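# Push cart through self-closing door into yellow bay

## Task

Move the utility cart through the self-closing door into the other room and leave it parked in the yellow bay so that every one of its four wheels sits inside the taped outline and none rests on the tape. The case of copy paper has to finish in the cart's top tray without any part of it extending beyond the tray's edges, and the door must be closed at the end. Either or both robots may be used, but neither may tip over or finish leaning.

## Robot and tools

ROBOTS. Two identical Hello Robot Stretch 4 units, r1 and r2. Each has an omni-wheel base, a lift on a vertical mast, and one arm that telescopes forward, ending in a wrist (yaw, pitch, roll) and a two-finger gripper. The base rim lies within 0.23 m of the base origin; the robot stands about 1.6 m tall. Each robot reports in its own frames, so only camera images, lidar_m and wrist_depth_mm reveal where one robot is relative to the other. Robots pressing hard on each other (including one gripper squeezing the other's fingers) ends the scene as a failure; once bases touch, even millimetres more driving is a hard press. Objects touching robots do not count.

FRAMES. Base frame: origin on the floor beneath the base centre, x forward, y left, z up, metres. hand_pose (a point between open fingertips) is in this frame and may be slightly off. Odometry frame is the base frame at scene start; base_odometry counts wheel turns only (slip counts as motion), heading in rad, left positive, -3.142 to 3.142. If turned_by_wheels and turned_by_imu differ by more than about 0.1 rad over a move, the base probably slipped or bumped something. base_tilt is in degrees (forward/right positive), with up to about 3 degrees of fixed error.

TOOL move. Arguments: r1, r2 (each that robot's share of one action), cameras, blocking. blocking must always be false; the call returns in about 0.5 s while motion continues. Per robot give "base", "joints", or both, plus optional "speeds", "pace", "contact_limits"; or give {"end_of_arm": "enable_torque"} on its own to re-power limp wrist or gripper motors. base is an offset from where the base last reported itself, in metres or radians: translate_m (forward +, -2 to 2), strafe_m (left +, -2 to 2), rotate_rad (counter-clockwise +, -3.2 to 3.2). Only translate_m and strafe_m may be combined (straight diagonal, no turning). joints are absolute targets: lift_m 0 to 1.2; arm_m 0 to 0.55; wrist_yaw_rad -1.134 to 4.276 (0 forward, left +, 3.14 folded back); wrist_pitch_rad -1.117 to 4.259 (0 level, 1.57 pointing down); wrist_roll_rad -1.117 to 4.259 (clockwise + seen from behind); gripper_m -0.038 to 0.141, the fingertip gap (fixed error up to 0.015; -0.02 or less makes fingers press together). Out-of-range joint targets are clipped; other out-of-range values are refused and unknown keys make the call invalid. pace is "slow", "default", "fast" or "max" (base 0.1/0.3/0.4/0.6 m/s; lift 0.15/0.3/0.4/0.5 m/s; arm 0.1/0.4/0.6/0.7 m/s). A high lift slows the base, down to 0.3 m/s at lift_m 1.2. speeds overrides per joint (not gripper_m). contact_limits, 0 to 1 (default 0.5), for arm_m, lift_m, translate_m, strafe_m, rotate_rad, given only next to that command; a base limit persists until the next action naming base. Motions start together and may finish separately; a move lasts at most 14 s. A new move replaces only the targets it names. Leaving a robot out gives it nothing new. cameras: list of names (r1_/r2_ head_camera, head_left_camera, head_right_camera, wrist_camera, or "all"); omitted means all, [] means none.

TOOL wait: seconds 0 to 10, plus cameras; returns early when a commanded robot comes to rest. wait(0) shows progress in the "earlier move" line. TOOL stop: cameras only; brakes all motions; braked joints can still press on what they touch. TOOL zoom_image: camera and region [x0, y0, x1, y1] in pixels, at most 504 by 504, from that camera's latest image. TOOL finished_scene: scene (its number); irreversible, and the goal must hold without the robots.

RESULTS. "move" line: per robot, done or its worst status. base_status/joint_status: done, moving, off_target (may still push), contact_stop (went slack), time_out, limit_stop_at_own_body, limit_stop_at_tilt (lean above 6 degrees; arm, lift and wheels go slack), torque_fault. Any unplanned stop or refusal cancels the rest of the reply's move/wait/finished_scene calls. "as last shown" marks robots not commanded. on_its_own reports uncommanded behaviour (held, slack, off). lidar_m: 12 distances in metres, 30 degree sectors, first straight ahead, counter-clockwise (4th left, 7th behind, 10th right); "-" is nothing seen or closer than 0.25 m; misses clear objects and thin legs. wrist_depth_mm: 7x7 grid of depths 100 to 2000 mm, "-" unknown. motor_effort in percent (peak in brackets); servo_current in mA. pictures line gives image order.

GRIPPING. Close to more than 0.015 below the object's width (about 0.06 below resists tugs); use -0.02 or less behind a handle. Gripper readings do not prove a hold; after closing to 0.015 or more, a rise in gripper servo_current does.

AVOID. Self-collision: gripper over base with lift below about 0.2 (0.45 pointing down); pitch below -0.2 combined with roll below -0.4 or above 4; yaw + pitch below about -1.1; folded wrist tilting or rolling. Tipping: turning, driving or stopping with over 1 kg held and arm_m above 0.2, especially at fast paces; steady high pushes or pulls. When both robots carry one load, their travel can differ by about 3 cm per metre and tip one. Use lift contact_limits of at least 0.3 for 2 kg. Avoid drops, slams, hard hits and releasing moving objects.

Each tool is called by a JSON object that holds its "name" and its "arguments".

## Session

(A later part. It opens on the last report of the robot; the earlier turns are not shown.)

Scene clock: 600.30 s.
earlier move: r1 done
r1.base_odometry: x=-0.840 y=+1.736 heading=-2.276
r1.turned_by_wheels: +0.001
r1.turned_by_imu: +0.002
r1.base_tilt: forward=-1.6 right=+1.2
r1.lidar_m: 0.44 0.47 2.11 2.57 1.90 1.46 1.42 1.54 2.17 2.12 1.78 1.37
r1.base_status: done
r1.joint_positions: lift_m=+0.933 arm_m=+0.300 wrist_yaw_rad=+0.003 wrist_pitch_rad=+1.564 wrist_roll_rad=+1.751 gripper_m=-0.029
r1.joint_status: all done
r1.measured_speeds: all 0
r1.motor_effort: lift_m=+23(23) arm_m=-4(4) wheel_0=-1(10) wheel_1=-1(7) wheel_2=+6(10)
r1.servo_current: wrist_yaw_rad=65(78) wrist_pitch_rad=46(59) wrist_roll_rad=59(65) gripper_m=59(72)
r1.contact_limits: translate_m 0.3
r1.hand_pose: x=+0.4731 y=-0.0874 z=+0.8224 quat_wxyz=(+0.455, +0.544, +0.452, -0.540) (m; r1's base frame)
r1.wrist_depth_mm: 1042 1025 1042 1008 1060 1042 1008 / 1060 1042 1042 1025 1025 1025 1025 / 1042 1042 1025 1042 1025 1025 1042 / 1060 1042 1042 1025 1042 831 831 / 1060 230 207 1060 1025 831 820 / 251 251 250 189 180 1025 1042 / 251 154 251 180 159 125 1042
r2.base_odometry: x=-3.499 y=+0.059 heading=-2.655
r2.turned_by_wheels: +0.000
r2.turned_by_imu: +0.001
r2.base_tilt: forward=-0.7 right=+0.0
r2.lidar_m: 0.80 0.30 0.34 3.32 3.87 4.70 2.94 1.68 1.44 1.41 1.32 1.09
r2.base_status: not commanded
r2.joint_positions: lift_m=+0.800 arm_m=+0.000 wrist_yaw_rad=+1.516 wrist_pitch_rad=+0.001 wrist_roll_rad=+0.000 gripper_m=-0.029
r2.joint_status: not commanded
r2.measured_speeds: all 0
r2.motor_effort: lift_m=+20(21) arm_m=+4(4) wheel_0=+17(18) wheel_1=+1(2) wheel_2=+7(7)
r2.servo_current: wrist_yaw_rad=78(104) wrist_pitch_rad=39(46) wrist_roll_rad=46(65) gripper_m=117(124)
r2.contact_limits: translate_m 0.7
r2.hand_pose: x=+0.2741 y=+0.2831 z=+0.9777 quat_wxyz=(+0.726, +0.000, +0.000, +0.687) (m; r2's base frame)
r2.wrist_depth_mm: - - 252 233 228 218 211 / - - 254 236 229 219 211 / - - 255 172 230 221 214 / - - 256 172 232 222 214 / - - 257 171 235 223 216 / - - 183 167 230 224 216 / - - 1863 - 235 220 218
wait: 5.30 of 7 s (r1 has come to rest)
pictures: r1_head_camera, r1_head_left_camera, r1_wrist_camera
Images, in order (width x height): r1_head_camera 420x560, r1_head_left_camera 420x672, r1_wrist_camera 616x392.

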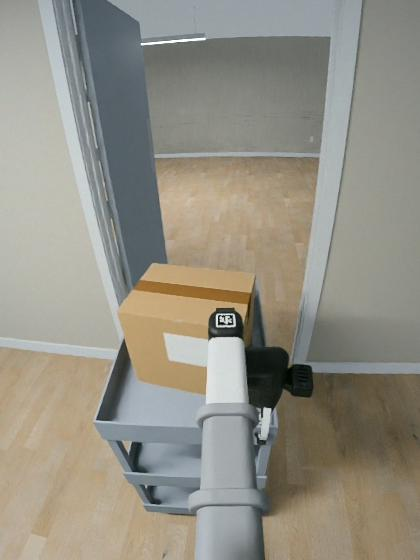

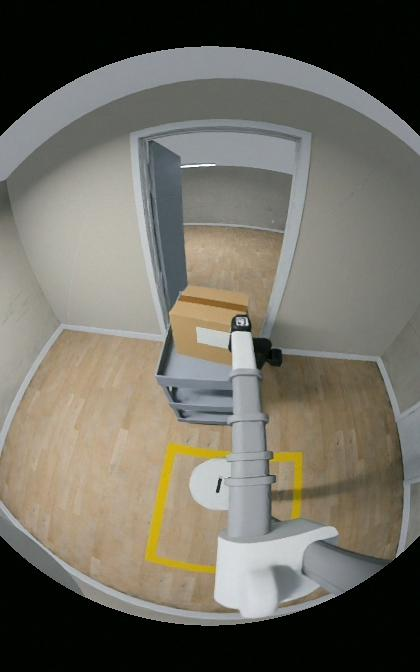

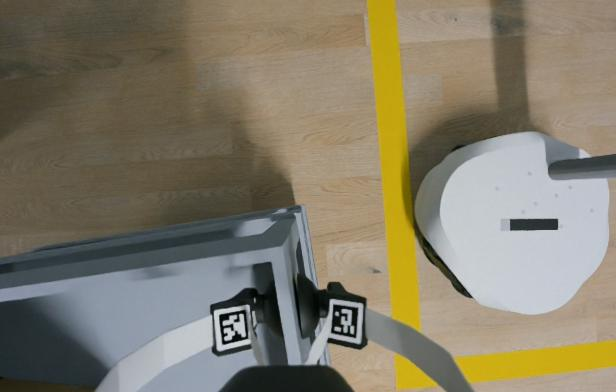

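{"name": "move", "arguments": {"blocking": false, "cameras": [], "r1": {"base":{"translate_m":-0.5,"strafe_m":-0.13},"joints":{"wrist_roll_rad":1.65},"pace":"slow","contact_limits":{"translate_m":0.3}}}}

{"name": "wait", "arguments": {"seconds": 7, "cameras": ["r1_wrist_camera","r1_head_camera","r1_head_left_camera","r1_head_right_camera"]}}

Scene clock: 616.40 s.
move: r1 moving
r1.base_odometry: x=-0.835 y=+1.747 heading=-2.276
r1.turned_by_wheels: +0.000
r1.turned_by_imu: +0.000
r1.base_tilt: forward=-1.6 right=+1.3
r1.lidar_m: 0.42 0.48 2.17 2.57 1.88 1.44 1.41 1.52 2.17 2.11 1.78 1.36
r1.base_status: translate_m moving; strafe_m moving
r1.joint_positions: lift_m=+0.933 arm_m=+0.300 wrist_yaw_rad=+0.003 wrist_pitch_rad=+1.563 wrist_roll_rad=+1.651 gripper_m=-0.029
r1.joint_status: wrist_roll_rad moving
r1.measured_speeds: translate_m=-0.049 strafe_m=-0.013 rotate_rad=+0.003 lift_m=+0.000 arm_m=+0.000 wrist_yaw_rad=+0.000 wrist_pitch_rad=-0.003 wrist_roll_rad=-0.002
r1.motor_effort: lift_m=+23(23) arm_m=-4(4) wheel_0=-1(4) wheel_1=-5(6) wheel_2=+10(12)
r1.servo_current: wrist_yaw_rad=46(59) wrist_pitch_rad=52(52) wrist_roll_rad=59(65) gripper_m=72(72)
r1.contact_limits: translate_m 0.3
r1.hand_pose: x=+0.4734 y=-0.0874 z=+0.8224 quat_wxyz=(+0.482, +0.521, +0.478, -0.517) (m; r1's base frame)
r1.wrist_depth_mm: 1042 1042 1042 1025 1025 1025 1025 / 1042 1042 1042 1042 1025 1025 1025 / 1042 1042 1060 1042 1025 1042 1008 / 1060 1042 1060 1042 1042 831 820 / 215 251 224 1042 1042 820 820 / 254 251 206 196 1042 831 831 / 253 156 251 181 144 1025 1042
r2: as last shown
r2.turned_by_imu: +0.000
r2.lidar_m: 0.83 0.33 0.34 3.31 3.84 4.70 2.92 1.68 1.42 1.45 1.29 1.10
r2.motor_effort: lift_m=+20(21) arm_m=+4(4) wheel_0=+17(17) wheel_1=+1(2) wheel_2=+7(7)
r2.servo_current: wrist_yaw_rad=98(98) wrist_pitch_rad=46(46) wrist_roll_rad=46(59) gripper_m=111(117)
r2.contact_limits: translate_m 0.7
r2.wrist_depth_mm: - - 251 233 228 217 211 / - - 255 236 229 220 211 / - - 255 172 230 220 213 / - - 257 172 232 222 215 / - - 257 171 233 222 216 / - - 183 167 231 223 216 / - 1983 1863 - 234 222 217
pictures: none
No camera images: "cameras" was empty.

Scene clock: 622.30 s.
earlier move: r1 done
r1.base_odometry: x=-0.616 y=+2.200 heading=-2.275
r1.turned_by_wheels: +0.000
r1.turned_by_imu: +0.003
r1.base_tilt: forward=-1.6 right=+1.2
r1.lidar_m: 0.44 0.47 2.79 2.74 1.21 0.97 0.91 1.02 1.55 1.95 2.08 1.86
r1.base_status: done
r1.joint_positions: lift_m=+0.933 arm_m=+0.300 wrist_yaw_rad=+0.003 wrist_pitch_rad=+1.567 wrist_roll_rad=+1.651 gripper_m=-0.029
r1.joint_status: all done
r1.measured_speeds: all 0
r1.motor_effort: lift_m=+23(23) arm_m=-3(4) wheel_0=+3(6) wheel_1=-2(8) wheel_2=+7(13)
r1.servo_current: wrist_yaw_rad=39(78) wrist_pitch_rad=46(59) wrist_roll_rad=52(78) gripper_m=65(72)
r1.contact_limits: translate_m 0.3
r1.hand_pose: x=+0.4723 y=-0.0874 z=+0.8224 quat_wxyz=(+0.481, +0.520, +0.479, -0.518) (m; r1's base frame)
r1.wrist_depth_mm: 1025 1025 1060 1025 1025 1042 1025 / 1025 1025 1042 1042 1042 1042 1025 / 1042 1042 1042 1025 1042 1042 1025 / 1025 1042 1042 1025 1042 831 842 / 257 217 236 1025 1042 820 842 / 250 250 180 196 1042 831 820 / 251 250 182 180 176 1042 1042
r2.base_odometry: x=-3.499 y=+0.059 heading=-2.655
r2.turned_by_wheels: +0.000
r2.turned_by_imu: +0.001
r2.base_tilt: forward=-0.7 right=+0.1
r2.lidar_m: 0.82 0.34 0.32 3.33 3.87 4.71 2.93 1.66 1.43 1.44 1.30 1.09
r2.base_status: not commanded
r2.joint_positions: lift_m=+0.800 arm_m=+0.000 wrist_yaw_rad=+1.516 wrist_pitch_rad=+0.001 wrist_roll_rad=+0.000 gripper_m=-0.029
r2.joint_status: not commanded
r2.measured_speeds: all 0
r2.motor_effort: lift_m=+20(21) arm_m=+4(4) wheel_0=+17(18) wheel_1=+2(2) wheel_2=+7(7)
r2.servo_current: wrist_yaw_rad=91(104) wrist_pitch_rad=39(46) wrist_roll_rad=46(65) gripper_m=117(124)
r2.contact_limits: translate_m 0.7
r2.hand_pose: x=+0.2741 y=+0.2831 z=+0.9777 quat_wxyz=(+0.726, +0.000, +0.000, +0.687) (m; r2's base frame)
r2.wrist_depth_mm: - - 251 234 229 218 211 / - - 254 236 229 219 212 / - - 256 172 230 221 213 / - - 256 172 233 223 214 / - - 257 172 233 222 216 / - - 183 167 229 224 216 / - 1983 1808 - 235 221 217
wait: 5.90 of 7 s (r1 has come to rest)
pictures: r1_head_camera, r1_head_left_camera, r1_head_right_camera, r1_wrist_camera
Images, in order (width x height): r1_head_camera 420x560, r1_head_left_camera 420x672, r1_head_right_camera 420x672, r1_wrist_camera 616x392.

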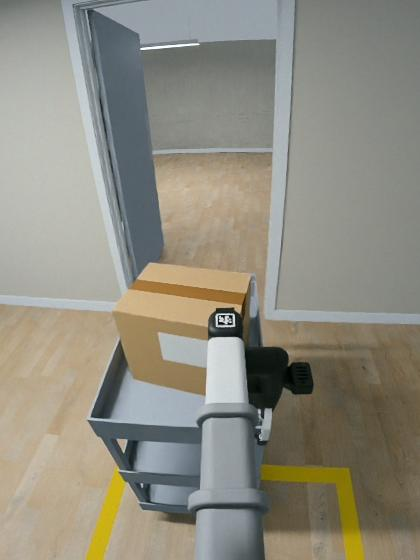

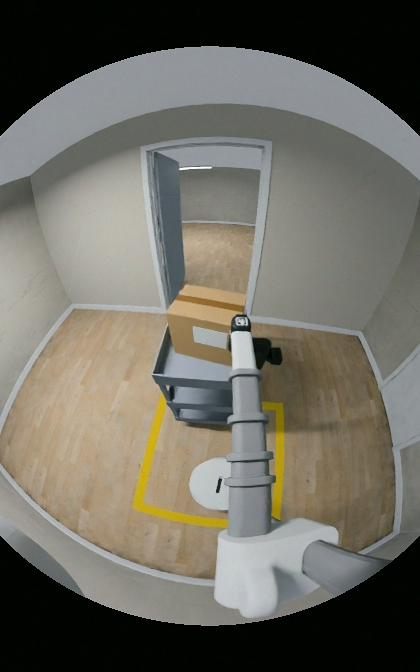

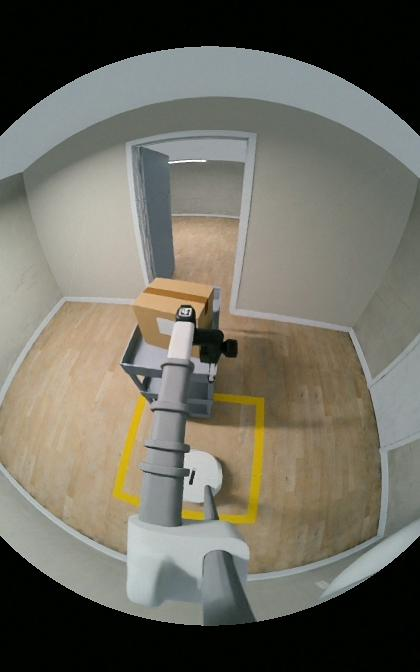

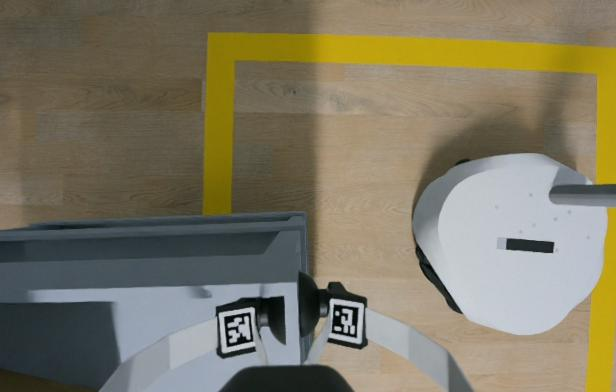

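{"name": "move", "arguments": {"blocking": false, "cameras": [], "r1": {"base":{"translate_m":-0.38,"strafe_m":-0.13},"pace":"slow","contact_limits":{"translate_m":0.3}}}}

{"name": "wait", "arguments": {"seconds": 7, "cameras": ["r1_wrist_camera","r1_head_camera","r1_head_left_camera","r1_head_right_camera"]}}

Scene clock: 639.13 s.
move: r1 moving
r1.base_odometry: x=-0.611 y=+2.213 heading=-2.274
r1.turned_by_wheels: +0.001
r1.turned_by_imu: +0.001
r1.base_tilt: forward=-1.6 right=+1.3
r1.lidar_m: 0.45 0.47 2.77 2.71 1.25 0.94 0.93 1.02 1.50 1.95 2.10 1.88
r1.base_status: translate_m moving; strafe_m moving
r1.joint_positions: lift_m=+0.933 arm_m=+0.300 wrist_yaw_rad=+0.003 wrist_pitch_rad=+1.564 wrist_roll_rad=+1.651 gripper_m=-0.029
r1.joint_status: not commanded
r1.measured_speeds: translate_m=-0.048 strafe_m=-0.016 rotate_rad=+0.001 lift_m=+0.000 arm_m=+0.000 wrist_yaw_rad=+0.000 wrist_pitch_rad=-0.008 wrist_roll_rad=+0.000
r1.motor_effort: lift_m=+23(23) arm_m=-4(4) wheel_0=+4(5) wheel_1=-5(7) wheel_2=+15(15)
r1.servo_current: wrist_yaw_rad=39(65) wrist_pitch_rad=39(46) wrist_roll_rad=39(72) gripper_m=65(65)
r1.contact_limits: translate_m 0.3
r1.hand_pose: x=+0.4731 y=-0.0874 z=+0.8224 quat_wxyz=(+0.482, +0.521, +0.479, -0.517) (m; r1's base frame)
r1.wrist_depth_mm: 1042 1042 1042 1042 1042 1025 1025 / 1042 1042 1042 1025 1025 1025 1042 / 1042 1042 1042 1025 1042 1042 1025 / 1025 1042 1060 1042 1060 831 820 / 257 216 238 1025 1060 820 831 / 251 252 182 185 1025 842 831 / 252 155 251 181 162 1025 1042
r2: as last shown
r2.turned_by_imu: +0.000
r2.lidar_m: 0.81 0.30 0.33 3.31 3.86 4.71 2.93 1.69 1.41 1.43 1.30 1.11
r2.motor_effort: lift_m=+21(21) arm_m=+4(4) wheel_0=+17(17) wheel_1=+2(2) wheel_2=+6(7)
r2.servo_current: wrist_yaw_rad=85(98) wrist_pitch_rad=33(46) wrist_roll_rad=39(59) gripper_m=117(117)
r2.contact_limits: translate_m 0.7
r2.wrist_depth_mm: - - 251 232 229 218 211 / - - 253 234 229 219 211 / - - 254 172 231 221 213 / - - 257 172 232 222 213 / - - 257 171 234 222 216 / - - 183 167 229 223 216 / - 1983 1863 - 235 222 218
pictures: none
No camera images: "cameras" was empty.

Scene clock: 643.87 s.
earlier move: r1 done
r1.base_odometry: x=-0.469 y=+2.574 heading=-2.274
r1.turned_by_wheels: +0.000
r1.turned_by_imu: +0.002
r1.base_tilt: forward=-1.6 right=+1.2
r1.lidar_m: 0.43 0.46 2.95 1.71 0.78 0.58 0.58 0.64 0.97 1.79 1.93 2.22
r1.base_status: done
r1.joint_positions: lift_m=+0.933 arm_m=+0.300 wrist_yaw_rad=+0.003 wrist_pitch_rad=+1.568 wrist_roll_rad=+1.651 gripper_m=-0.029
r1.joint_status: not commanded
r1.measured_speeds: all 0
r1.motor_effort: lift_m=+23(23) arm_m=-4(4) wheel_0=+3(7) wheel_1=+0(7) wheel_2=+7(16)
r1.servo_current: wrist_yaw_rad=46(65) wrist_pitch_rad=39(59) wrist_roll_rad=46(72) gripper_m=59(72)
r1.contact_limits: translate_m 0.3
r1.hand_pose: x=+0.4720 y=-0.0874 z=+0.8224 quat_wxyz=(+0.481, +0.520, +0.480, -0.518) (m; r1's base frame)
r1.wrist_depth_mm: 1025 1060 1025 1042 1042 1042 1025 / 1042 1008 1042 1025 1060 1042 1042 / 1025 1025 1025 1042 1042 1025 1042 / 1042 1042 1025 1042 1042 831 831 / - - 231 1025 1042 820 820 / 227 216 183 189 180 831 831 / 251 252 182 180 1042 1060 1025
r2.base_odometry: x=-3.499 y=+0.059 heading=-2.655
r2.turned_by_wheels: +0.000
r2.turned_by_imu: +0.001
r2.base_tilt: forward=-0.7 right=+0.1
r2.lidar_m: 0.85 0.32 0.35 3.32 3.85 4.73 2.96 1.69 1.41 1.41 1.30 1.09
r2.base_status: not commanded
r2.joint_positions: lift_m=+0.800 arm_m=+0.000 wrist_yaw_rad=+1.516 wrist_pitch_rad=+0.001 wrist_roll_rad=+0.000 gripper_m=-0.029
r2.joint_status: not commanded
r2.measured_speeds: all 0
r2.motor_effort: lift_m=+20(21) arm_m=+4(4) wheel_0=+17(18) wheel_1=+2(2) wheel_2=+6(7)
r2.servo_current: wrist_yaw_rad=91(104) wrist_pitch_rad=33(46) wrist_roll_rad=39(59) gripper_m=111(124)
r2.contact_limits: translate_m 0.7
r2.hand_pose: x=+0.2741 y=+0.2831 z=+0.9777 quat_wxyz=(+0.726, +0.000, +0.000, +0.687) (m; r2's base frame)
r2.wrist_depth_mm: - - 251 234 228 217 210 / - - 252 236 229 219 211 / - - 256 172 231 220 213 / - - 256 172 233 222 214 / - - 258 171 234 223 216 / - - 183 167 230 223 216 / - 1921 1808 - 234 221 218
wait: 4.73 of 7 s (r1 has come to rest)
pictures: r1_head_camera, r1_head_left_camera, r1_head_right_camera, r1_wrist_camera
Images, in order (width x height): r1_head_camera 420x560, r1_head_left_camera 420x672, r1_head_right_camera 420x672, r1_wrist_camera 616x392.

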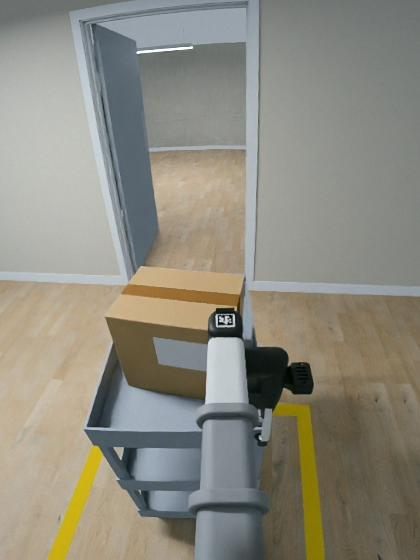

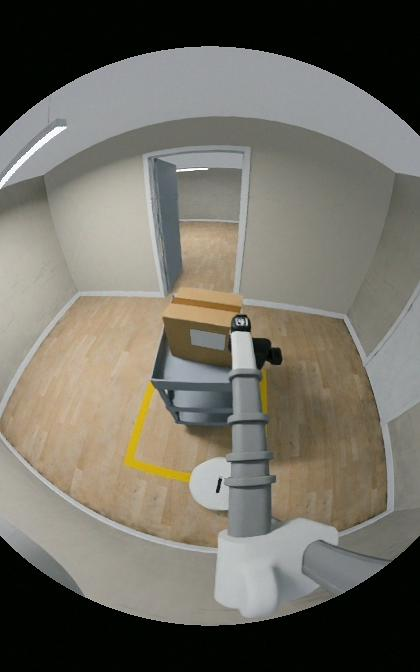

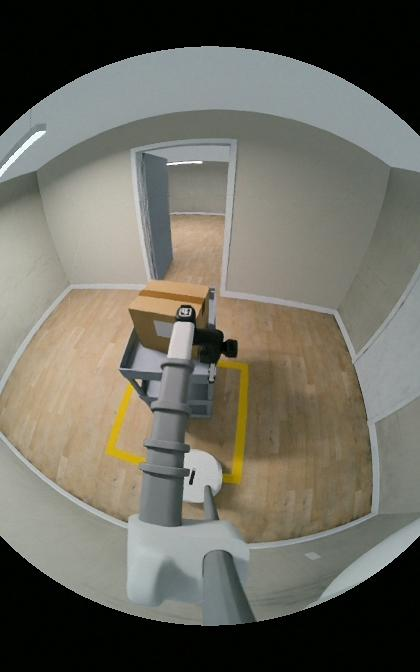

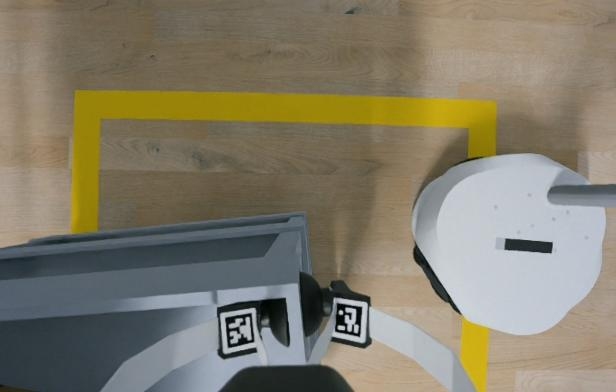

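{"name": "move", "arguments": {"blocking": false, "cameras": [], "r1": {"base":{"translate_m":-0.2,"strafe_m":-0.01},"joints":{"wrist_roll_rad":1.6},"pace":"slow","contact_limits":{"translate_m":0.3}}}}

{"name": "wait", "arguments": {"seconds": 7, "cameras": ["r1_wrist_camera","r1_head_camera","r1_head_left_camera","r1_head_right_camera"]}}

Scene clock: 656.20 s.
move: r1 moving
r1.base_odometry: x=-0.461 y=+2.584 heading=-2.274
r1.turned_by_wheels: +0.001
r1.turned_by_imu: +0.001
r1.base_tilt: forward=-1.6 right=+1.3
r1.lidar_m: 0.45 0.47 2.98 1.66 0.76 0.58 0.57 0.62 0.94 1.80 1.93 2.24
r1.base_status: translate_m moving; strafe_m moving
r1.joint_positions: lift_m=+0.933 arm_m=+0.300 wrist_yaw_rad=+0.003 wrist_pitch_rad=+1.565 wrist_roll_rad=+1.601 gripper_m=-0.029
r1.joint_status: wrist_roll_rad moving
r1.measured_speeds: translate_m=-0.048 strafe_m=-0.002 rotate_rad=+0.000 lift_m=+0.000 arm_m=+0.000 wrist_yaw_rad=+0.000 wrist_pitch_rad=-0.019 wrist_roll_rad=+0.000
r1.motor_effort: lift_m=+23(23) arm_m=-4(4) wheel_0=+3(3) wheel_1=-3(4) wheel_2=+14(14)
r1.servo_current: wrist_yaw_rad=52(59) wrist_pitch_rad=46(46) wrist_roll_rad=52(65) gripper_m=59(72)
r1.contact_limits: translate_m 0.3
r1.hand_pose: x=+0.4729 y=-0.0874 z=+0.8224 quat_wxyz=(+0.495, +0.508, +0.492, -0.505) (m; r1's base frame)
r1.wrist_depth_mm: 1042 1060 1042 1025 1042 1042 1025 / 1025 1025 1025 1008 1025 1008 1025 / 1042 1042 1025 1042 1042 1025 1025 / 1060 1025 1042 1042 1042 820 831 / 260 218 236 1042 1025 820 820 / 252 250 181 186 1042 809 820 / 253 155 252 181 162 1025 1025
r2: as last shown
r2.turned_by_imu: +0.000
r2.lidar_m: 0.85 0.32 0.33 3.32 3.85 4.71 2.95 1.67 1.43 1.42 1.29 1.11
r2.motor_effort: lift_m=+20(21) arm_m=+4(4) wheel_0=+17(18) wheel_1=+1(2) wheel_2=+7(7)
r2.servo_current: wrist_yaw_rad=98(98) wrist_pitch_rad=39(46) wrist_roll_rad=46(59) gripper_m=117(117)
r2.contact_limits: translate_m 0.7
r2.wrist_depth_mm: - - 252 233 229 218 211 / - - 253 236 229 220 211 / - - 255 172 230 221 213 / - - 256 172 232 223 214 / - - 257 171 234 222 216 / - - 183 167 229 223 216 / - 1921 1808 - 235 222 217
pictures: none
No camera images: "cameras" was empty.

Scene clock: 658.97 s.
earlier move: r1 done
r1.base_odometry: x=-0.347 y=+2.733 heading=-2.275
r1.turned_by_wheels: -0.001
r1.turned_by_imu: -0.002
r1.base_tilt: forward=-1.6 right=+1.3
r1.lidar_m: 0.44 0.47 3.00 1.17 0.50 0.40 0.37 0.44 0.64 1.77 1.86 2.45
r1.base_status: done
r1.joint_positions: lift_m=+0.933 arm_m=+0.300 wrist_yaw_rad=+0.003 wrist_pitch_rad=+1.563 wrist_roll_rad=+1.601 gripper_m=-0.029
r1.joint_status: all done
r1.measured_speeds: all 0
r1.motor_effort: lift_m=+23(23) arm_m=-4(4) wheel_0=-6(10) wheel_1=-4(7) wheel_2=+3(14)
r1.servo_current: wrist_yaw_rad=52(72) wrist_pitch_rad=59(59) wrist_roll_rad=46(65) gripper_m=59(72)
r1.contact_limits: translate_m 0.3
r1.hand_pose: x=+0.4735 y=-0.0874 z=+0.8224 quat_wxyz=(+0.495, +0.509, +0.491, -0.505) (m; r1's base frame)
r1.wrist_depth_mm: 1025 1042 1042 1008 1042 1042 1060 / 1060 1060 1060 1025 1042 1042 1042 / 1060 1042 1060 1042 1042 1025 1042 / 1078 1042 1042 1042 1025 820 820 / 252 253 251 1042 1042 820 809 / 252 251 185 186 178 831 831 / 242 154 251 181 157 820 1025
r2.base_odometry: x=-3.499 y=+0.059 heading=-2.655
r2.turned_by_wheels: +0.000
r2.turned_by_imu: +0.000
r2.base_tilt: forward=-0.7 right=+0.1
r2.lidar_m: 0.80 0.30 0.31 3.33 3.86 4.69 2.93 1.68 1.43 1.44 1.31 1.12
r2.base_status: not commanded
r2.joint_positions: lift_m=+0.800 arm_m=+0.000 wrist_yaw_rad=+1.516 wrist_pitch_rad=+0.001 wrist_roll_rad=+0.000 gripper_m=-0.029
r2.joint_status: not commanded
r2.measured_speeds: all 0
r2.motor_effort: lift_m=+20(21) arm_m=+4(4) wheel_0=+17(18) wheel_1=+2(2) wheel_2=+6(7)
r2.servo_current: wrist_yaw_rad=91(98) wrist_pitch_rad=39(46) wrist_roll_rad=46(65) gripper_m=117(124)
r2.contact_limits: translate_m 0.7
r2.hand_pose: x=+0.2741 y=+0.2831 z=+0.9777 quat_wxyz=(+0.726, +0.000, +0.000, +0.687) (m; r2's base frame)
r2.wrist_depth_mm: - - 251 233 227 218 211 / - - 253 236 230 219 211 / - - 256 172 231 220 213 / - - 256 172 234 222 213 / - - 257 172 234 221 216 / - - 183 167 229 224 216 / - 1921 1863 - 234 221 217
wait: 2.77 of 7 s (r1 has come to rest)
pictures: r1_head_camera, r1_head_left_camera, r1_head_right_camera, r1_wrist_camera
Images, in order (width x height): r1_head_camera 420x560, r1_head_left_camera 420x672, r1_head_right_camera 420x672, r1_wrist_camera 616x392.

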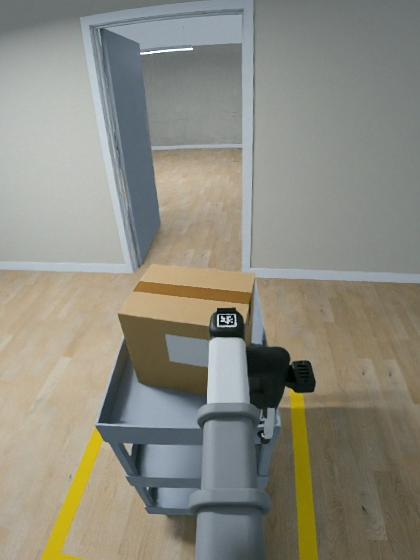

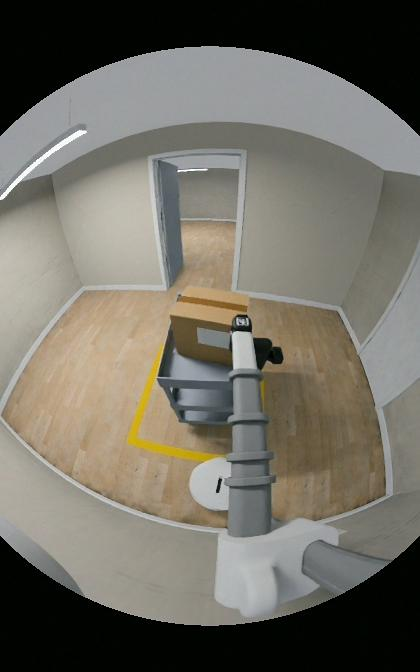

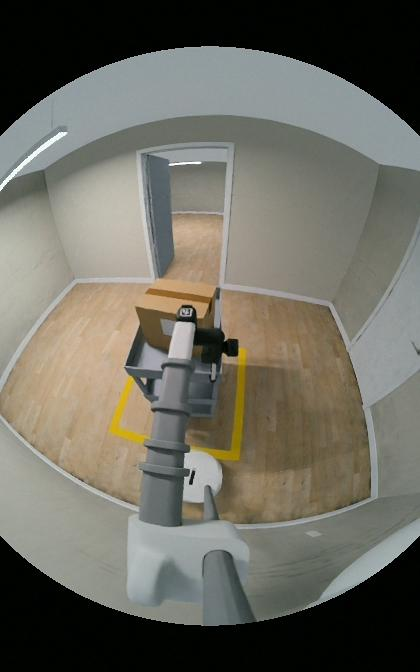

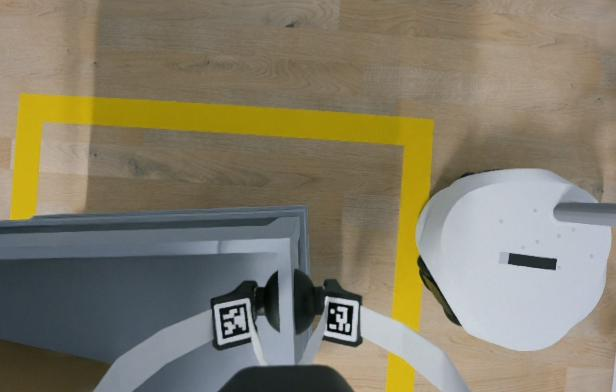

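{"name": "move", "arguments": {"blocking": false, "cameras": [], "r1": {"joints":{"arm_m":0.175},"pace":"slow"}}}

{"name": "wait", "arguments": {"seconds": 4, "cameras": ["r1_wrist_camera","r1_head_camera","r1_head_left_camera","r1_head_right_camera"]}}

Scene clock: 670.07 s.
move: r1 moving
r1.base_odometry: x=-0.347 y=+2.733 heading=-2.275
r1.turned_by_wheels: +0.000
r1.turned_by_imu: +0.000
r1.base_tilt: forward=-1.6 right=+1.3
r1.lidar_m: 0.43 0.48 2.99 1.17 0.49 0.39 0.38 0.45 0.66 1.75 1.87 2.42
r1.base_status: not commanded
r1.joint_positions: lift_m=+0.933 arm_m=+0.288 wrist_yaw_rad=+0.003 wrist_pitch_rad=+1.562 wrist_roll_rad=+1.601 gripper_m=-0.029
r1.joint_status: arm_m moving
r1.measured_speeds: translate_m=+0.000 strafe_m=+0.000 rotate_rad=+0.000 lift_m=+0.000 arm_m=-0.049 wrist_yaw_rad=+0.000 wrist_pitch_rad=-0.006 wrist_roll_rad=+0.000
r1.motor_effort: lift_m=+23(23) arm_m=-7(9) wheel_0=-6(7) wheel_1=-3(4) wheel_2=+3(3)
r1.servo_current: wrist_yaw_rad=52(59) wrist_pitch_rad=59(59) wrist_roll_rad=46(78) gripper_m=72(72)
r1.contact_limits: translate_m 0.3
r1.hand_pose: x=+0.4614 y=-0.0874 z=+0.8224 quat_wxyz=(+0.495, +0.509, +0.491, -0.505) (m; r1's base frame)
r1.wrist_depth_mm: 1042 1042 1042 1042 1042 1042 1025 / 1025 1042 1042 1060 1025 1025 1042 / 1060 1042 1060 1008 1060 1025 1008 / 1025 1042 1042 1025 1025 820 820 / 252 252 247 1042 1042 820 809 / 255 252 189 186 177 831 820 / 242 152 252 181 152 991 1042
r2: as last shown
r2.lidar_m: 0.83 0.31 0.33 3.33 3.83 4.70 2.95 1.68 1.42 1.42 1.30 1.10
r2.motor_effort: lift_m=+20(21) arm_m=+4(4) wheel_0=+17(17) wheel_1=+1(2) wheel_2=+6(7)
r2.servo_current: wrist_yaw_rad=91(98) wrist_pitch_rad=39(46) wrist_roll_rad=33(59) gripper_m=117(117)
r2.contact_limits: translate_m 0.7
r2.wrist_depth_mm: - - 251 234 227 218 211 / - - 253 235 229 220 212 / - - 255 172 231 220 213 / - - 257 172 233 221 214 / - - 258 171 234 223 216 / - - 183 167 229 224 216 / - 1983 1808 - 234 221 217
pictures: none
No camera images: "cameras" was empty.

Scene clock: 672.10 s.
earlier move: r1 done
r1.base_odometry: x=-0.347 y=+2.733 heading=-2.275
r1.turned_by_wheels: +0.000
r1.turned_by_imu: +0.000
r1.base_tilt: forward=-1.6 right=+1.2
r1.lidar_m: 0.32 0.35 2.99 1.19 0.52 0.40 0.37 0.43 0.66 1.76 1.88 0.34
r1.base_status: not commanded
r1.joint_positions: lift_m=+0.933 arm_m=+0.175 wrist_yaw_rad=+0.003 wrist_pitch_rad=+1.563 wrist_roll_rad=+1.601 gripper_m=-0.029
r1.joint_status: all done
r1.measured_speeds: all 0
r1.motor_effort: lift_m=+23(23) arm_m=-6(9) wheel_0=-6(7) wheel_1=-3(4) wheel_2=+3(3)
r1.servo_current: wrist_yaw_rad=52(72) wrist_pitch_rad=59(65) wrist_roll_rad=46(78) gripper_m=65(72)
r1.contact_limits: translate_m 0.3
r1.hand_pose: x=+0.3488 y=-0.0874 z=+0.8224 quat_wxyz=(+0.495, +0.509, +0.491, -0.505) (m; r1's base frame)
r1.wrist_depth_mm: 1078 1060 1042 1060 1025 1042 1025 / 1042 1042 1025 1042 1025 1042 1025 / 1060 1042 1042 1025 1042 1025 1025 / 1025 1025 251 1042 831 842 1042 / 252 254 252 251 842 820 1025 / 253 251 186 186 820 820 1025 / 208 154 251 181 164 1025 1025
r2.base_odometry: x=-3.499 y=+0.059 heading=-2.655
r2.turned_by_wheels: +0.000
r2.turned_by_imu: +0.000
r2.base_tilt: forward=-0.7 right=+0.1
r2.lidar_m: 0.79 0.33 0.31 3.31 3.86 4.70 2.93 1.69 1.43 1.43 1.30 1.09
r2.base_status: not commanded
r2.joint_positions: lift_m=+0.800 arm_m=+0.000 wrist_yaw_rad=+1.516 wrist_pitch_rad=+0.001 wrist_roll_rad=+0.000 gripper_m=-0.029
r2.joint_status: not commanded
r2.measured_speeds: all 0
r2.motor_effort: lift_m=+21(21) arm_m=+4(4) wheel_0=+17(18) wheel_1=+2(2) wheel_2=+7(7)
r2.servo_current: wrist_yaw_rad=78(104) wrist_pitch_rad=39(46) wrist_roll_rad=39(59) gripper_m=124(124)
r2.contact_limits: translate_m 0.7
r2.hand_pose: x=+0.2741 y=+0.2831 z=+0.9777 quat_wxyz=(+0.726, +0.000, +0.000, +0.687) (m; r2's base frame)
r2.wrist_depth_mm: - - 252 234 228 218 211 / - - 254 235 229 219 211 / - - 254 172 230 220 213 / - - 257 172 232 222 215 / - - 258 171 234 222 216 / - - 184 167 229 224 216 / - 1983 1863 - 234 221 217
wait: 2.03 of 4 s (r1 has come to rest)
pictures: r1_head_camera, r1_head_left_camera, r1_head_right_camera, r1_wrist_camera
Images, in order (width x height): r1_head_camera 420x560, r1_head_left_camera 420x672, r1_head_right_camera 420x672, r1_wrist_camera 616x392.

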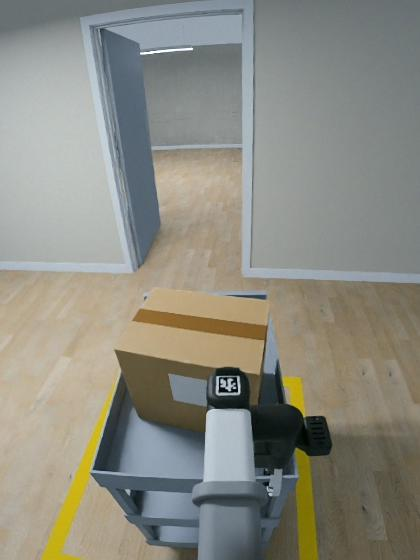

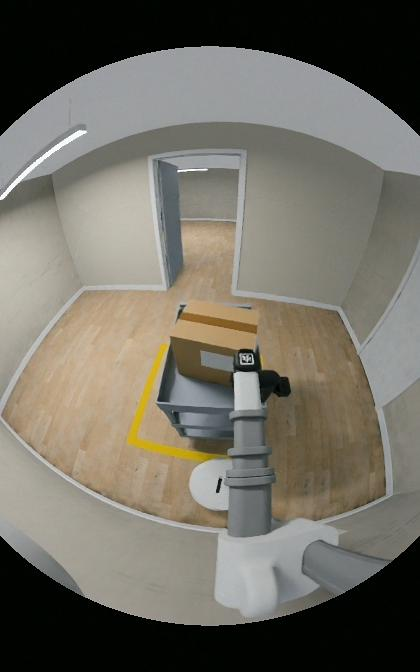

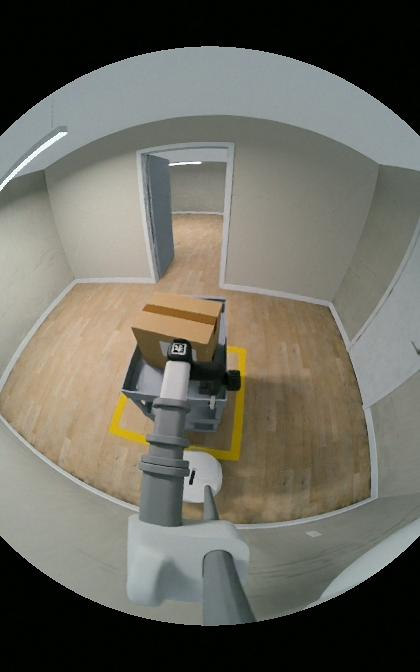

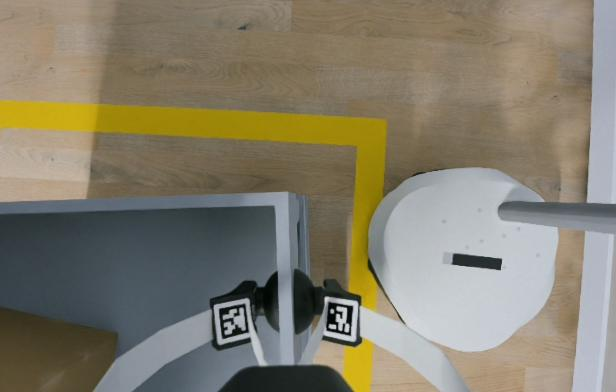

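{"name": "move", "arguments": {"blocking": false, "cameras": [], "r1": {"joints":{"gripper_m":0.07}}}}

{"name": "wait", "arguments": {"seconds": 3, "cameras": ["r1_wrist_camera"]}}

{"name": "move", "arguments": {"blocking": false, "cameras": [], "r1": {"joints":{"lift_m":1.15},"speeds":{"lift_m":0.15}}}}

{"name": "wait", "arguments": {"seconds": 4, "cameras": ["r1_wrist_camera","r1_head_camera"]}}

Scene clock: 679.63 s.
move: r1 moving
r1.base_odometry: x=-0.347 y=+2.733 heading=-2.275
r1.turned_by_wheels: +0.000
r1.turned_by_imu: +0.000
r1.base_tilt: forward=-1.6 right=+1.3
r1.lidar_m: 0.33 0.33 2.97 1.16 0.51 0.40 0.37 0.43 0.67 1.76 1.88 0.36
r1.base_status: not commanded
r1.joint_positions: lift_m=+0.933 arm_m=+0.175 wrist_yaw_rad=+0.003 wrist_pitch_rad=+1.563 wrist_roll_rad=+1.601 gripper_m=-0.004
r1.joint_status: gripper_m moving
r1.measured_speeds: translate_m=+0.000 strafe_m=+0.000 rotate_rad=+0.001 lift_m=+0.000 arm_m=-0.001 wrist_yaw_rad=+0.000 wrist_pitch_rad=+0.000 wrist_roll_rad=+0.000
r1.motor_effort: lift_m=+23(23) arm_m=-5(6) wheel_0=-5(6) wheel_1=-2(3) wheel_2=+3(3)
r1.servo_current: wrist_yaw_rad=46(59) wrist_pitch_rad=52(52) wrist_roll_rad=39(72) gripper_m=59(72)
r1.contact_limits: translate_m 0.3
r1.hand_pose: x=+0.3487 y=-0.0874 z=+0.8224 quat_wxyz=(+0.495, +0.509, +0.491, -0.505) (m; r1's base frame)
r1.wrist_depth_mm: 1042 1042 1042 1042 1042 1025 1025 / 1042 1025 1042 1042 1025 1042 1008 / 1042 1042 1025 1042 1042 1042 1042 / 251 252 252 1042 842 809 1042 / 252 252 251 251 820 820 1025 / 251 252 189 188 820 820 1042 / 202 229 252 150 143 1025 1025
r2: as last shown
r2.base_tilt: forward=-0.7 right=+0.0
r2.lidar_m: 0.80 0.33 0.35 3.33 3.84 4.71 2.95 1.67 1.41 1.42 1.30 1.10
r2.motor_effort: lift_m=+20(21) arm_m=+4(4) wheel_0=+17(17) wheel_1=+1(2) wheel_2=+6(7)
r2.servo_current: wrist_yaw_rad=72(104) wrist_pitch_rad=39(46) wrist_roll_rad=46(52) gripper_m=111(117)
r2.contact_limits: translate_m 0.7
r2.wrist_depth_mm: - - 251 234 229 219 212 / - - 253 236 229 220 211 / - - 254 172 230 220 213 / - - 257 172 232 222 215 / - - 256 172 234 223 216 / - - 183 167 229 224 216 / - 1921 1863 - 234 222 217
pictures: none
No camera images: "cameras" was empty.

Scene clock: 680.83 s.
earlier move: r1 done
r1.base_odometry: x=-0.347 y=+2.733 heading=-2.275
r1.turned_by_wheels: +0.000
r1.turned_by_imu: +0.000
r1.base_tilt: forward=-1.6 right=+1.2
r1.lidar_m: 0.32 0.35 2.99 1.14 0.52 0.39 0.38 0.42 0.67 1.75 1.89 0.36
r1.base_status: not commanded
r1.joint_positions: lift_m=+0.933 arm_m=+0.175 wrist_yaw_rad=+0.003 wrist_pitch_rad=+1.567 wrist_roll_rad=+1.601 gripper_m=+0.070
r1.joint_status: all done
r1.measured_speeds: all 0
r1.motor_effort: lift_m=+23(23) arm_m=-5(6) wheel_0=-3(6) wheel_1=-2(3) wheel_2=+3(3)
r1.servo_current: wrist_yaw_rad=78(78) wrist_pitch_rad=46(52) wrist_roll_rad=46(72) gripper_m=46(85)
r1.contact_limits: translate_m 0.3
r1.hand_pose: x=+0.3472 y=-0.0874 z=+0.8224 quat_wxyz=(+0.494, +0.508, +0.492, -0.506) (m; r1's base frame)
r1.wrist_depth_mm: 1042 1025 1025 1025 1042 1042 1042 / 1042 1042 1025 1042 1025 1042 1042 / 1042 1025 1042 1042 1025 1025 1042 / 250 250 250 1042 831 831 1042 / 250 251 251 1042 820 831 1025 / 250 251 211 251 191 842 1060 / 206 173 250 137 1042 1042 1060
r2.base_odometry: x=-3.499 y=+0.059 heading=-2.655
r2.turned_by_wheels: +0.000
r2.turned_by_imu: +0.000
r2.base_tilt: forward=-0.7 right=+0.0
r2.lidar_m: 0.79 0.32 0.33 3.33 3.89 4.72 2.92 1.65 1.40 1.41 1.29 1.10
r2.base_status: not commanded
r2.joint_positions: lift_m=+0.800 arm_m=+0.000 wrist_yaw_rad=+1.516 wrist_pitch_rad=+0.001 wrist_roll_rad=+0.000 gripper_m=-0.029
r2.joint_status: not commanded
r2.measured_speeds: all 0
r2.motor_effort: lift_m=+21(21) arm_m=+4(4) wheel_0=+17(17) wheel_1=+1(2) wheel_2=+6(7)
r2.servo_current: wrist_yaw_rad=91(104) wrist_pitch_rad=46(46) wrist_roll_rad=46(59) gripper_m=111(124)
r2.contact_limits: translate_m 0.7
r2.hand_pose: x=+0.2741 y=+0.2831 z=+0.9777 quat_wxyz=(+0.726, +0.000, +0.000, +0.687) (m; r2's base frame)
r2.wrist_depth_mm: - - 252 235 229 218 211 / - - 253 235 229 219 212 / - - 254 172 231 220 213 / - - 257 172 233 222 215 / - - 257 172 234 223 215 / - - 183 167 229 224 216 / - 1983 1863 - 234 221 217
wait: 1.20 of 3 s (r1 has come to rest)
pictures: r1_wrist_camera
Images, in order (width x height): r1_wrist_camera 616x392.

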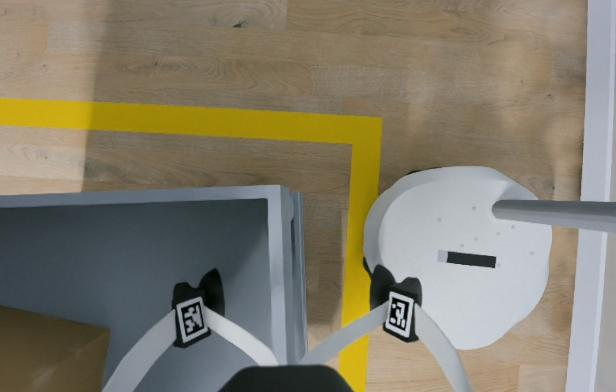

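Scene clock: 681.33 s.
move: r1 moving
r1.base_odometry: x=-0.347 y=+2.733 heading=-2.275
r1.turned_by_wheels: +0.000
r1.turned_by_imu: +0.000
r1.base_tilt: forward=-1.6 right=+1.3
r1.lidar_m: 0.33 0.34 3.00 1.15 0.51 0.40 0.36 0.42 0.66 1.78 1.86 0.33
r1.base_status: not commanded
r1.joint_positions: lift_m=+0.971 arm_m=+0.175 wrist_yaw_rad=+0.003 wrist_pitch_rad=+1.568 wrist_roll_rad=+1.601 gripper_m=+0.070
r1.joint_status: lift_m moving
r1.measured_speeds: translate_m=+0.000 strafe_m=+0.000 rotate_rad=+0.000 lift_m=+0.146 arm_m=+0.000 wrist_yaw_rad=+0.000 wrist_pitch_rad=+0.000 wrist_roll_rad=+0.000
r1.motor_effort: lift_m=+25(27) arm_m=-4(5) wheel_0=-3(4) wheel_1=-2(2) wheel_2=+3(3)
r1.servo_current: wrist_yaw_rad=33(59) wrist_pitch_rad=39(52) wrist_roll_rad=59(59) gripper_m=46(46)
r1.contact_limits: translate_m 0.3
r1.hand_pose: x=+0.3472 y=-0.0874 z=+0.8604 quat_wxyz=(+0.494, +0.508, +0.492, -0.506) (m; r1's base frame)
r1.wrist_depth_mm: 1060 1078 1078 1078 1060 1098 1078 / 1078 1060 1078 1078 1042 1078 1078 / 1098 1078 1078 1060 1078 1060 1060 / 285 283 285 1060 866 854 1025 / 283 286 283 1060 854 866 1078 / 271 283 211 283 191 854 1042 / 206 173 286 137 1078 1078 1078
r2: as last shown
r2.lidar_m: 0.79 0.31 0.33 3.33 3.84 4.70 2.95 1.66 1.42 1.42 1.31 1.10
r2.motor_effort: lift_m=+20(21) arm_m=+4(4) wheel_0=+17(18) wheel_1=+2(2) wheel_2=+7(7)
r2.servo_current: wrist_yaw_rad=91(98) wrist_pitch_rad=39(39) wrist_roll_rad=46(59) gripper_m=117(117)
r2.contact_limits: translate_m 0.7
r2.wrist_depth_mm: - - 252 234 229 217 211 / - - 253 236 229 219 211 / - - 254 172 231 220 213 / - - 257 172 232 221 215 / - - 257 171 234 222 216 / - - 183 167 230 224 216 / - 1921 1863 - 235 222 219
pictures: none
No camera images: "cameras" was empty.

Scene clock: 683.07 s.
earlier move: r1 done
r1.base_odometry: x=-0.347 y=+2.733 heading=-2.275
r1.turned_by_wheels: +0.000
r1.turned_by_imu: +0.000
r1.base_tilt: forward=-1.6 right=+1.3
r1.lidar_m: 0.32 0.35 2.97 1.16 0.52 0.39 0.38 0.41 0.66 1.77 1.85 0.35
r1.base_status: not commanded
r1.joint_positions: lift_m=+1.150 arm_m=+0.175 wrist_yaw_rad=+0.003 wrist_pitch_rad=+1.568 wrist_roll_rad=+1.601 gripper_m=+0.070
r1.joint_status: all done
r1.measured_speeds: all 0
r1.motor_effort: lift_m=+24(27) arm_m=-5(5) wheel_0=-3(4) wheel_1=-2(2) wheel_2=+3(3)
r1.servo_current: wrist_yaw_rad=46(72) wrist_pitch_rad=33(52) wrist_roll_rad=26(72) gripper_m=39(46)
r1.contact_limits: translate_m 0.3
r1.hand_pose: x=+0.3471 y=-0.0874 z=+1.0394 quat_wxyz=(+0.494, +0.508, +0.492, -0.506) (m; r1's base frame)
r1.wrist_depth_mm: 1229 1229 1255 1229 1255 1255 - / 1281 1281 1229 1255 1229 1308 1255 / 1281 1255 1255 1255 1205 1255 1281 / 1255 1281 466 1255 1042 1042 668 / 413 466 466 469 1060 1042 - / 271 314 197 466 191 1229 - / 206 231 469 143 1281 1255 -
r2.base_odometry: x=-3.499 y=+0.059 heading=-2.655
r2.turned_by_wheels: +0.000
r2.turned_by_imu: +0.000
r2.base_tilt: forward=-0.7 right=+0.0
r2.lidar_m: 0.84 0.33 0.35 3.32 3.86 4.71 2.94 1.66 1.43 1.43 1.32 1.10
r2.base_status: not commanded
r2.joint_positions: lift_m=+0.800 arm_m=+0.000 wrist_yaw_rad=+1.516 wrist_pitch_rad=+0.001 wrist_roll_rad=+0.000 gripper_m=-0.029
r2.joint_status: not commanded
r2.measured_speeds: all 0
r2.motor_effort: lift_m=+20(21) arm_m=+4(4) wheel_0=+17(18) wheel_1=+1(2) wheel_2=+6(7)
r2.servo_current: wrist_yaw_rad=85(98) wrist_pitch_rad=39(46) wrist_roll_rad=46(59) gripper_m=111(124)
r2.contact_limits: translate_m 0.7
r2.hand_pose: x=+0.2741 y=+0.2831 z=+0.9777 quat_wxyz=(+0.726, +0.000, +0.000, +0.687) (m; r2's base frame)
r2.wrist_depth_mm: - - 251 233 228 217 211 / - - 254 235 229 220 212 / - - 256 172 231 220 213 / - - 257 172 232 223 214 / - - 257 172 234 223 215 / - - 183 167 229 223 216 / - 1983 1863 - 235 222 217
wait: 1.73 of 4 s (r1 has come to rest)
pictures: r1_head_camera, r1_wrist_camera
Images, in order (width x height): r1_head_camera 420x560, r1_wrist_camera 616x392.

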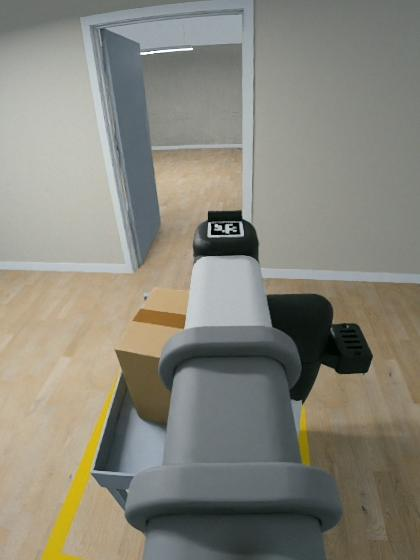

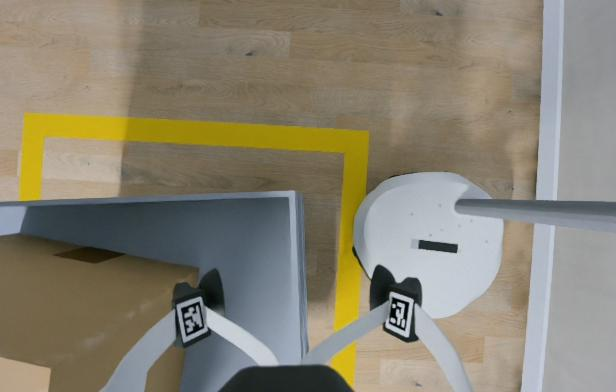

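{"name": "move", "arguments": {"blocking": false, "cameras": [], "r1": {"joints":{"lift_m":1.18,"arm_m":0.08}}}}

{"name": "wait", "arguments": {"seconds": 2, "cameras": []}}

{"name": "move", "arguments": {"blocking": false, "cameras": [], "r1": {"base":{"strafe_m":-0.95},"joints":{"arm_m":0.0}}}}

{"name": "wait", "arguments": {"seconds": 6, "cameras": ["r1_head_left_camera","r1_head_camera"]}}

Scene clock: 690.47 s.
move: r1 moving
r1.base_odometry: x=-0.347 y=+2.733 heading=-2.275
r1.turned_by_wheels: +0.000
r1.turned_by_imu: +0.000
r1.base_tilt: forward=-1.6 right=+1.3
r1.lidar_m: 0.33 0.34 2.98 1.15 0.52 0.39 0.38 0.42 0.67 1.77 1.89 0.36
r1.base_status: not commanded
r1.joint_positions: lift_m=+1.177 arm_m=+0.124 wrist_yaw_rad=+0.003 wrist_pitch_rad=+1.568 wrist_roll_rad=+1.601 gripper_m=+0.070
r1.joint_status: lift_m moving; arm_m moving
r1.measured_speeds: translate_m=+0.000 strafe_m=+0.000 rotate_rad=+0.000 lift_m=+0.044 arm_m=-0.189 wrist_yaw_rad=+0.000 wrist_pitch_rad=+0.000 wrist_roll_rad=+0.000
r1.motor_effort: lift_m=+25(27) arm_m=-5(7) wheel_0=-3(4) wheel_1=-2(2) wheel_2=+3(3)
r1.servo_current: wrist_yaw_rad=59(59) wrist_pitch_rad=39(52) wrist_roll_rad=46(65) gripper_m=39(52)
r1.contact_limits: translate_m 0.3
r1.hand_pose: x=+0.2964 y=-0.0874 z=+1.0669 quat_wxyz=(+0.494, +0.508, +0.492, -0.506) (m; r1's base frame)
r1.wrist_depth_mm: 1308 1281 1281 1308 1281 1281 - / 1255 1281 1255 1255 1255 1281 - / 1281 1281 1281 1281 1281 1281 - / 1281 1281 488 1255 1078 1255 539 / 442 492 492 1255 1060 1229 - / 293 382 193 1281 191 1281 - / 260 317 492 142 1255 1281 -
r2: as last shown
r2.lidar_m: 0.81 0.34 0.34 3.33 3.83 4.71 2.93 1.66 1.44 1.43 1.31 1.11
r2.motor_effort: lift_m=+21(21) arm_m=+4(4) wheel_0=+17(17) wheel_1=+1(2) wheel_2=+7(7)
r2.servo_current: wrist_yaw_rad=91(98) wrist_pitch_rad=46(46) wrist_roll_rad=46(52) gripper_m=124(124)
r2.contact_limits: translate_m 0.7
r2.wrist_depth_mm: - - 251 234 229 219 211 / - - 253 235 229 220 212 / - - 255 172 230 222 213 / - - 258 172 232 222 215 / - - 257 172 234 223 216 / - - 182 167 229 224 216 / - - 1863 - 234 222 216
pictures: none
No camera images: "cameras" was empty.

Scene clock: 691.23 s.
earlier move: r1 done
r1.base_odometry: x=-0.347 y=+2.733 heading=-2.275
r1.turned_by_wheels: +0.000
r1.turned_by_imu: +0.000
r1.base_tilt: forward=-1.6 right=+1.3
r1.lidar_m: 0.31 0.35 2.99 1.16 0.51 0.40 0.36 0.43 0.63 1.80 1.93 0.35
r1.base_status: not commanded
r1.joint_positions: lift_m=+1.180 arm_m=+0.080 wrist_yaw_rad=+0.002 wrist_pitch_rad=+1.568 wrist_roll_rad=+1.601 gripper_m=+0.070
r1.joint_status: all done
r1.measured_speeds: all 0
r1.motor_effort: lift_m=+24(27) arm_m=-4(7) wheel_0=-3(4) wheel_1=-2(3) wheel_2=+3(3)
r1.servo_current: wrist_yaw_rad=59(65) wrist_pitch_rad=39(52) wrist_roll_rad=46(65) gripper_m=39(52)
r1.contact_limits: translate_m 0.3
r1.hand_pose: x=+0.2520 y=-0.0874 z=+1.0694 quat_wxyz=(+0.494, +0.508, +0.492, -0.506) (m; r1's base frame)
r1.wrist_depth_mm: 1308 1255 1281 1281 1281 1281 - / 1281 1308 1281 1308 1308 1308 - / 1281 1255 1281 1281 1255 1281 - / 1281 1255 1281 1281 1060 1098 442 / 492 496 492 1281 1078 1308 - / 366 496 192 1281 191 1308 - / 334 424 496 143 1255 1281 -
r2.base_odometry: x=-3.499 y=+0.059 heading=-2.655
r2.turned_by_wheels: +0.000
r2.turned_by_imu: +0.000
r2.base_tilt: forward=-0.7 right=+0.0
r2.lidar_m: 0.83 0.33 0.30 3.29 3.86 4.69 2.95 1.66 1.44 1.44 1.29 1.11
r2.base_status: not commanded
r2.joint_positions: lift_m=+0.800 arm_m=+0.000 wrist_yaw_rad=+1.516 wrist_pitch_rad=+0.001 wrist_roll_rad=+0.000 gripper_m=-0.029
r2.joint_status: not commanded
r2.measured_speeds: all 0
r2.motor_effort: lift_m=+20(21) arm_m=+4(4) wheel_0=+17(17) wheel_1=+1(2) wheel_2=+6(7)
r2.servo_current: wrist_yaw_rad=91(98) wrist_pitch_rad=39(46) wrist_roll_rad=46(59) gripper_m=111(124)
r2.contact_limits: translate_m 0.7
r2.hand_pose: x=+0.2741 y=+0.2831 z=+0.9777 quat_wxyz=(+0.726, +0.000, +0.000, +0.687) (m; r2's base frame)
r2.wrist_depth_mm: - - 252 234 228 218 211 / - - 253 235 230 219 211 / - - 255 172 231 220 213 / - - 257 172 232 222 215 / - - 258 171 233 223 216 / - - 183 167 229 224 216 / - 1921 1808 - 234 222 217
wait: 0.77 of 2 s (r1 has come to rest)
pictures: none
No camera images: "cameras" was empty.

Scene clock: 691.73 s.
move: r1 moving
r1.base_odometry: x=-0.375 y=+2.756 heading=-2.274
r1.turned_by_wheels: +0.000
r1.turned_by_imu: +0.000
r1.base_tilt: forward=-1.6 right=+1.2
r1.lidar_m: 0.33 0.36 3.03 1.18 0.53 0.39 0.37 0.44 0.66 1.75 1.88 0.35
r1.base_status: strafe_m moving
r1.joint_positions: lift_m=+1.180 arm_m=+0.031 wrist_yaw_rad=+0.002 wrist_pitch_rad=+1.568 wrist_roll_rad=+1.601 gripper_m=+0.070
r1.joint_status: arm_m moving
r1.measured_speeds: translate_m=+0.000 strafe_m=-0.139 rotate_rad=-0.001 lift_m=+0.000 arm_m=-0.163 wrist_yaw_rad=+0.000 wrist_pitch_rad=+0.000 wrist_roll_rad=+0.000
r1.motor_effort: lift_m=+24(24) arm_m=-4(7) wheel_0=+9(10) wheel_1=-9(11) wheel_2=+0(3)
r1.servo_current: wrist_yaw_rad=52(65) wrist_pitch_rad=39(46) wrist_roll_rad=52(52) gripper_m=46(52)
r1.hand_pose: x=+0.2025 y=-0.0874 z=+1.0694 quat_wxyz=(+0.494, +0.508, +0.492, -0.506) (m; r1's base frame)
r1.wrist_depth_mm: 1281 1255 1308 1281 1281 1281 - / 1281 1308 1255 1281 1255 1281 - / 1281 1308 1281 1281 1281 1281 - / 1281 1281 1281 1281 1098 1229 413 / 492 496 512 1118 1060 1308 - / 427 496 192 1281 191 1255 - / 410 496 436 143 1255 1308 -
r2: as last shown
r2.base_tilt: forward=-0.7 right=+0.1
r2.lidar_m: 0.81 0.33 0.33 3.32 3.85 4.72 2.94 1.69 1.44 1.42 1.28 1.09
r2.motor_effort: lift_m=+21(21) arm_m=+4(4) wheel_0=+17(17) wheel_1=+1(2) wheel_2=+7(7)
r2.servo_current: wrist_yaw_rad=78(104) wrist_pitch_rad=39(46) wrist_roll_rad=52(52) gripper_m=104(117)
r2.contact_limits: translate_m 0.7
r2.wrist_depth_mm: - - 252 233 228 219 211 / - - 253 236 229 219 211 / - - 255 172 231 220 213 / - - 257 173 232 222 214 / - - 257 171 234 223 216 / - - 183 167 229 224 216 / - 1983 1863 - 234 222 218
pictures: none
No camera images: "cameras" was empty.

Scene clock: 695.73 s.
earlier move: r1 done
r1.base_odometry: x=-1.071 y=+3.348 heading=-2.274
r1.turned_by_wheels: +0.000
r1.turned_by_imu: -0.005
r1.base_tilt: forward=-1.6 right=+1.2
r1.lidar_m: 2.29 1.09 0.84 1.47 0.62 0.48 0.47 0.52 0.81 0.83 0.89 1.32
r1.base_status: done
r1.joint_positions: lift_m=+1.180 arm_m=+0.000 wrist_yaw_rad=+0.002 wrist_pitch_rad=+1.568 wrist_roll_rad=+1.601 gripper_m=+0.070
r1.joint_status: all done
r1.measured_speeds: all 0
r1.motor_effort: lift_m=+23(24) arm_m=-4(7) wheel_0=+2(13) wheel_1=+1(11) wheel_2=+0(3)
r1.servo_current: wrist_yaw_rad=39(72) wrist_pitch_rad=39(52) wrist_roll_rad=46(65) gripper_m=39(52)
r1.hand_pose: x=+0.1720 y=-0.0874 z=+1.0694 quat_wxyz=(+0.494, +0.508, +0.492, -0.506) (m; r1's base frame)
r1.wrist_depth_mm: 1308 1281 1255 1281 1281 1255 - / 1308 1281 1255 1281 1281 1281 - / 1281 1255 1281 1308 1255 1281 - / 1281 1255 1281 1281 1078 1255 - / 1255 1281 1308 1078 1078 1281 - / 1281 1281 193 1281 190 1281 - / 1281 1281 1281 151 1308 1281 -
r2.base_odometry: x=-3.499 y=+0.059 heading=-2.655
r2.turned_by_wheels: +0.000
r2.turned_by_imu: +0.001
r2.base_tilt: forward=-0.7 right=+0.1
r2.lidar_m: 0.77 0.29 0.35 3.31 3.83 4.72 2.95 1.68 1.42 1.42 1.33 1.12
r2.base_status: not commanded
r2.joint_positions: lift_m=+0.800 arm_m=+0.000 wrist_yaw_rad=+1.516 wrist_pitch_rad=+0.001 wrist_roll_rad=+0.000 gripper_m=-0.029
r2.joint_status: not commanded
r2.measured_speeds: all 0
r2.motor_effort: lift_m=+21(21) arm_m=+4(4) wheel_0=+17(17) wheel_1=+2(2) wheel_2=+7(7)
r2.servo_current: wrist_yaw_rad=78(104) wrist_pitch_rad=46(46) wrist_roll_rad=39(59) gripper_m=111(124)
r2.contact_limits: translate_m 0.7
r2.hand_pose: x=+0.2741 y=+0.2831 z=+0.9777 quat_wxyz=(+0.726, +0.000, +0.000, +0.687) (m; r2's base frame)
r2.wrist_depth_mm: - - 251 233 229 217 211 / - - 253 235 229 219 212 / - - 254 172 230 220 213 / - - 257 172 232 223 214 / - - 258 171 234 223 216 / - - 183 167 230 224 216 / - 1983 1863 - 234 222 217
wait: 4.00 of 6 s (r1 has come to rest)
pictures: r1_head_camera, r1_head_left_camera
Images, in order (width x height): r1_head_camera 420x560, r1_head_left_camera 420x672.

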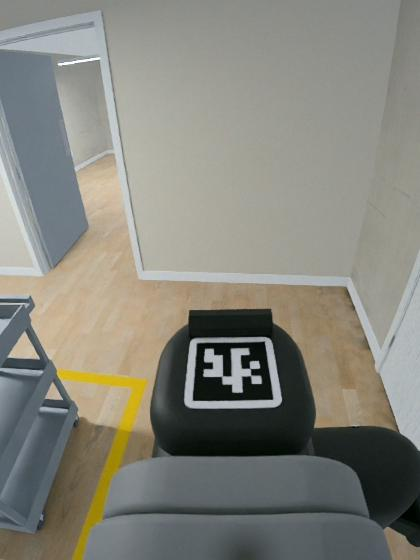

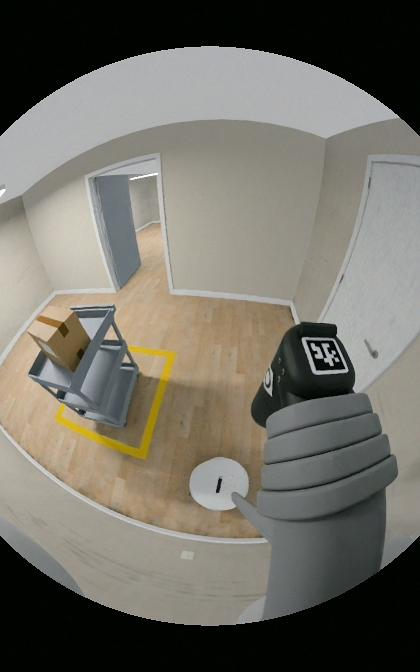

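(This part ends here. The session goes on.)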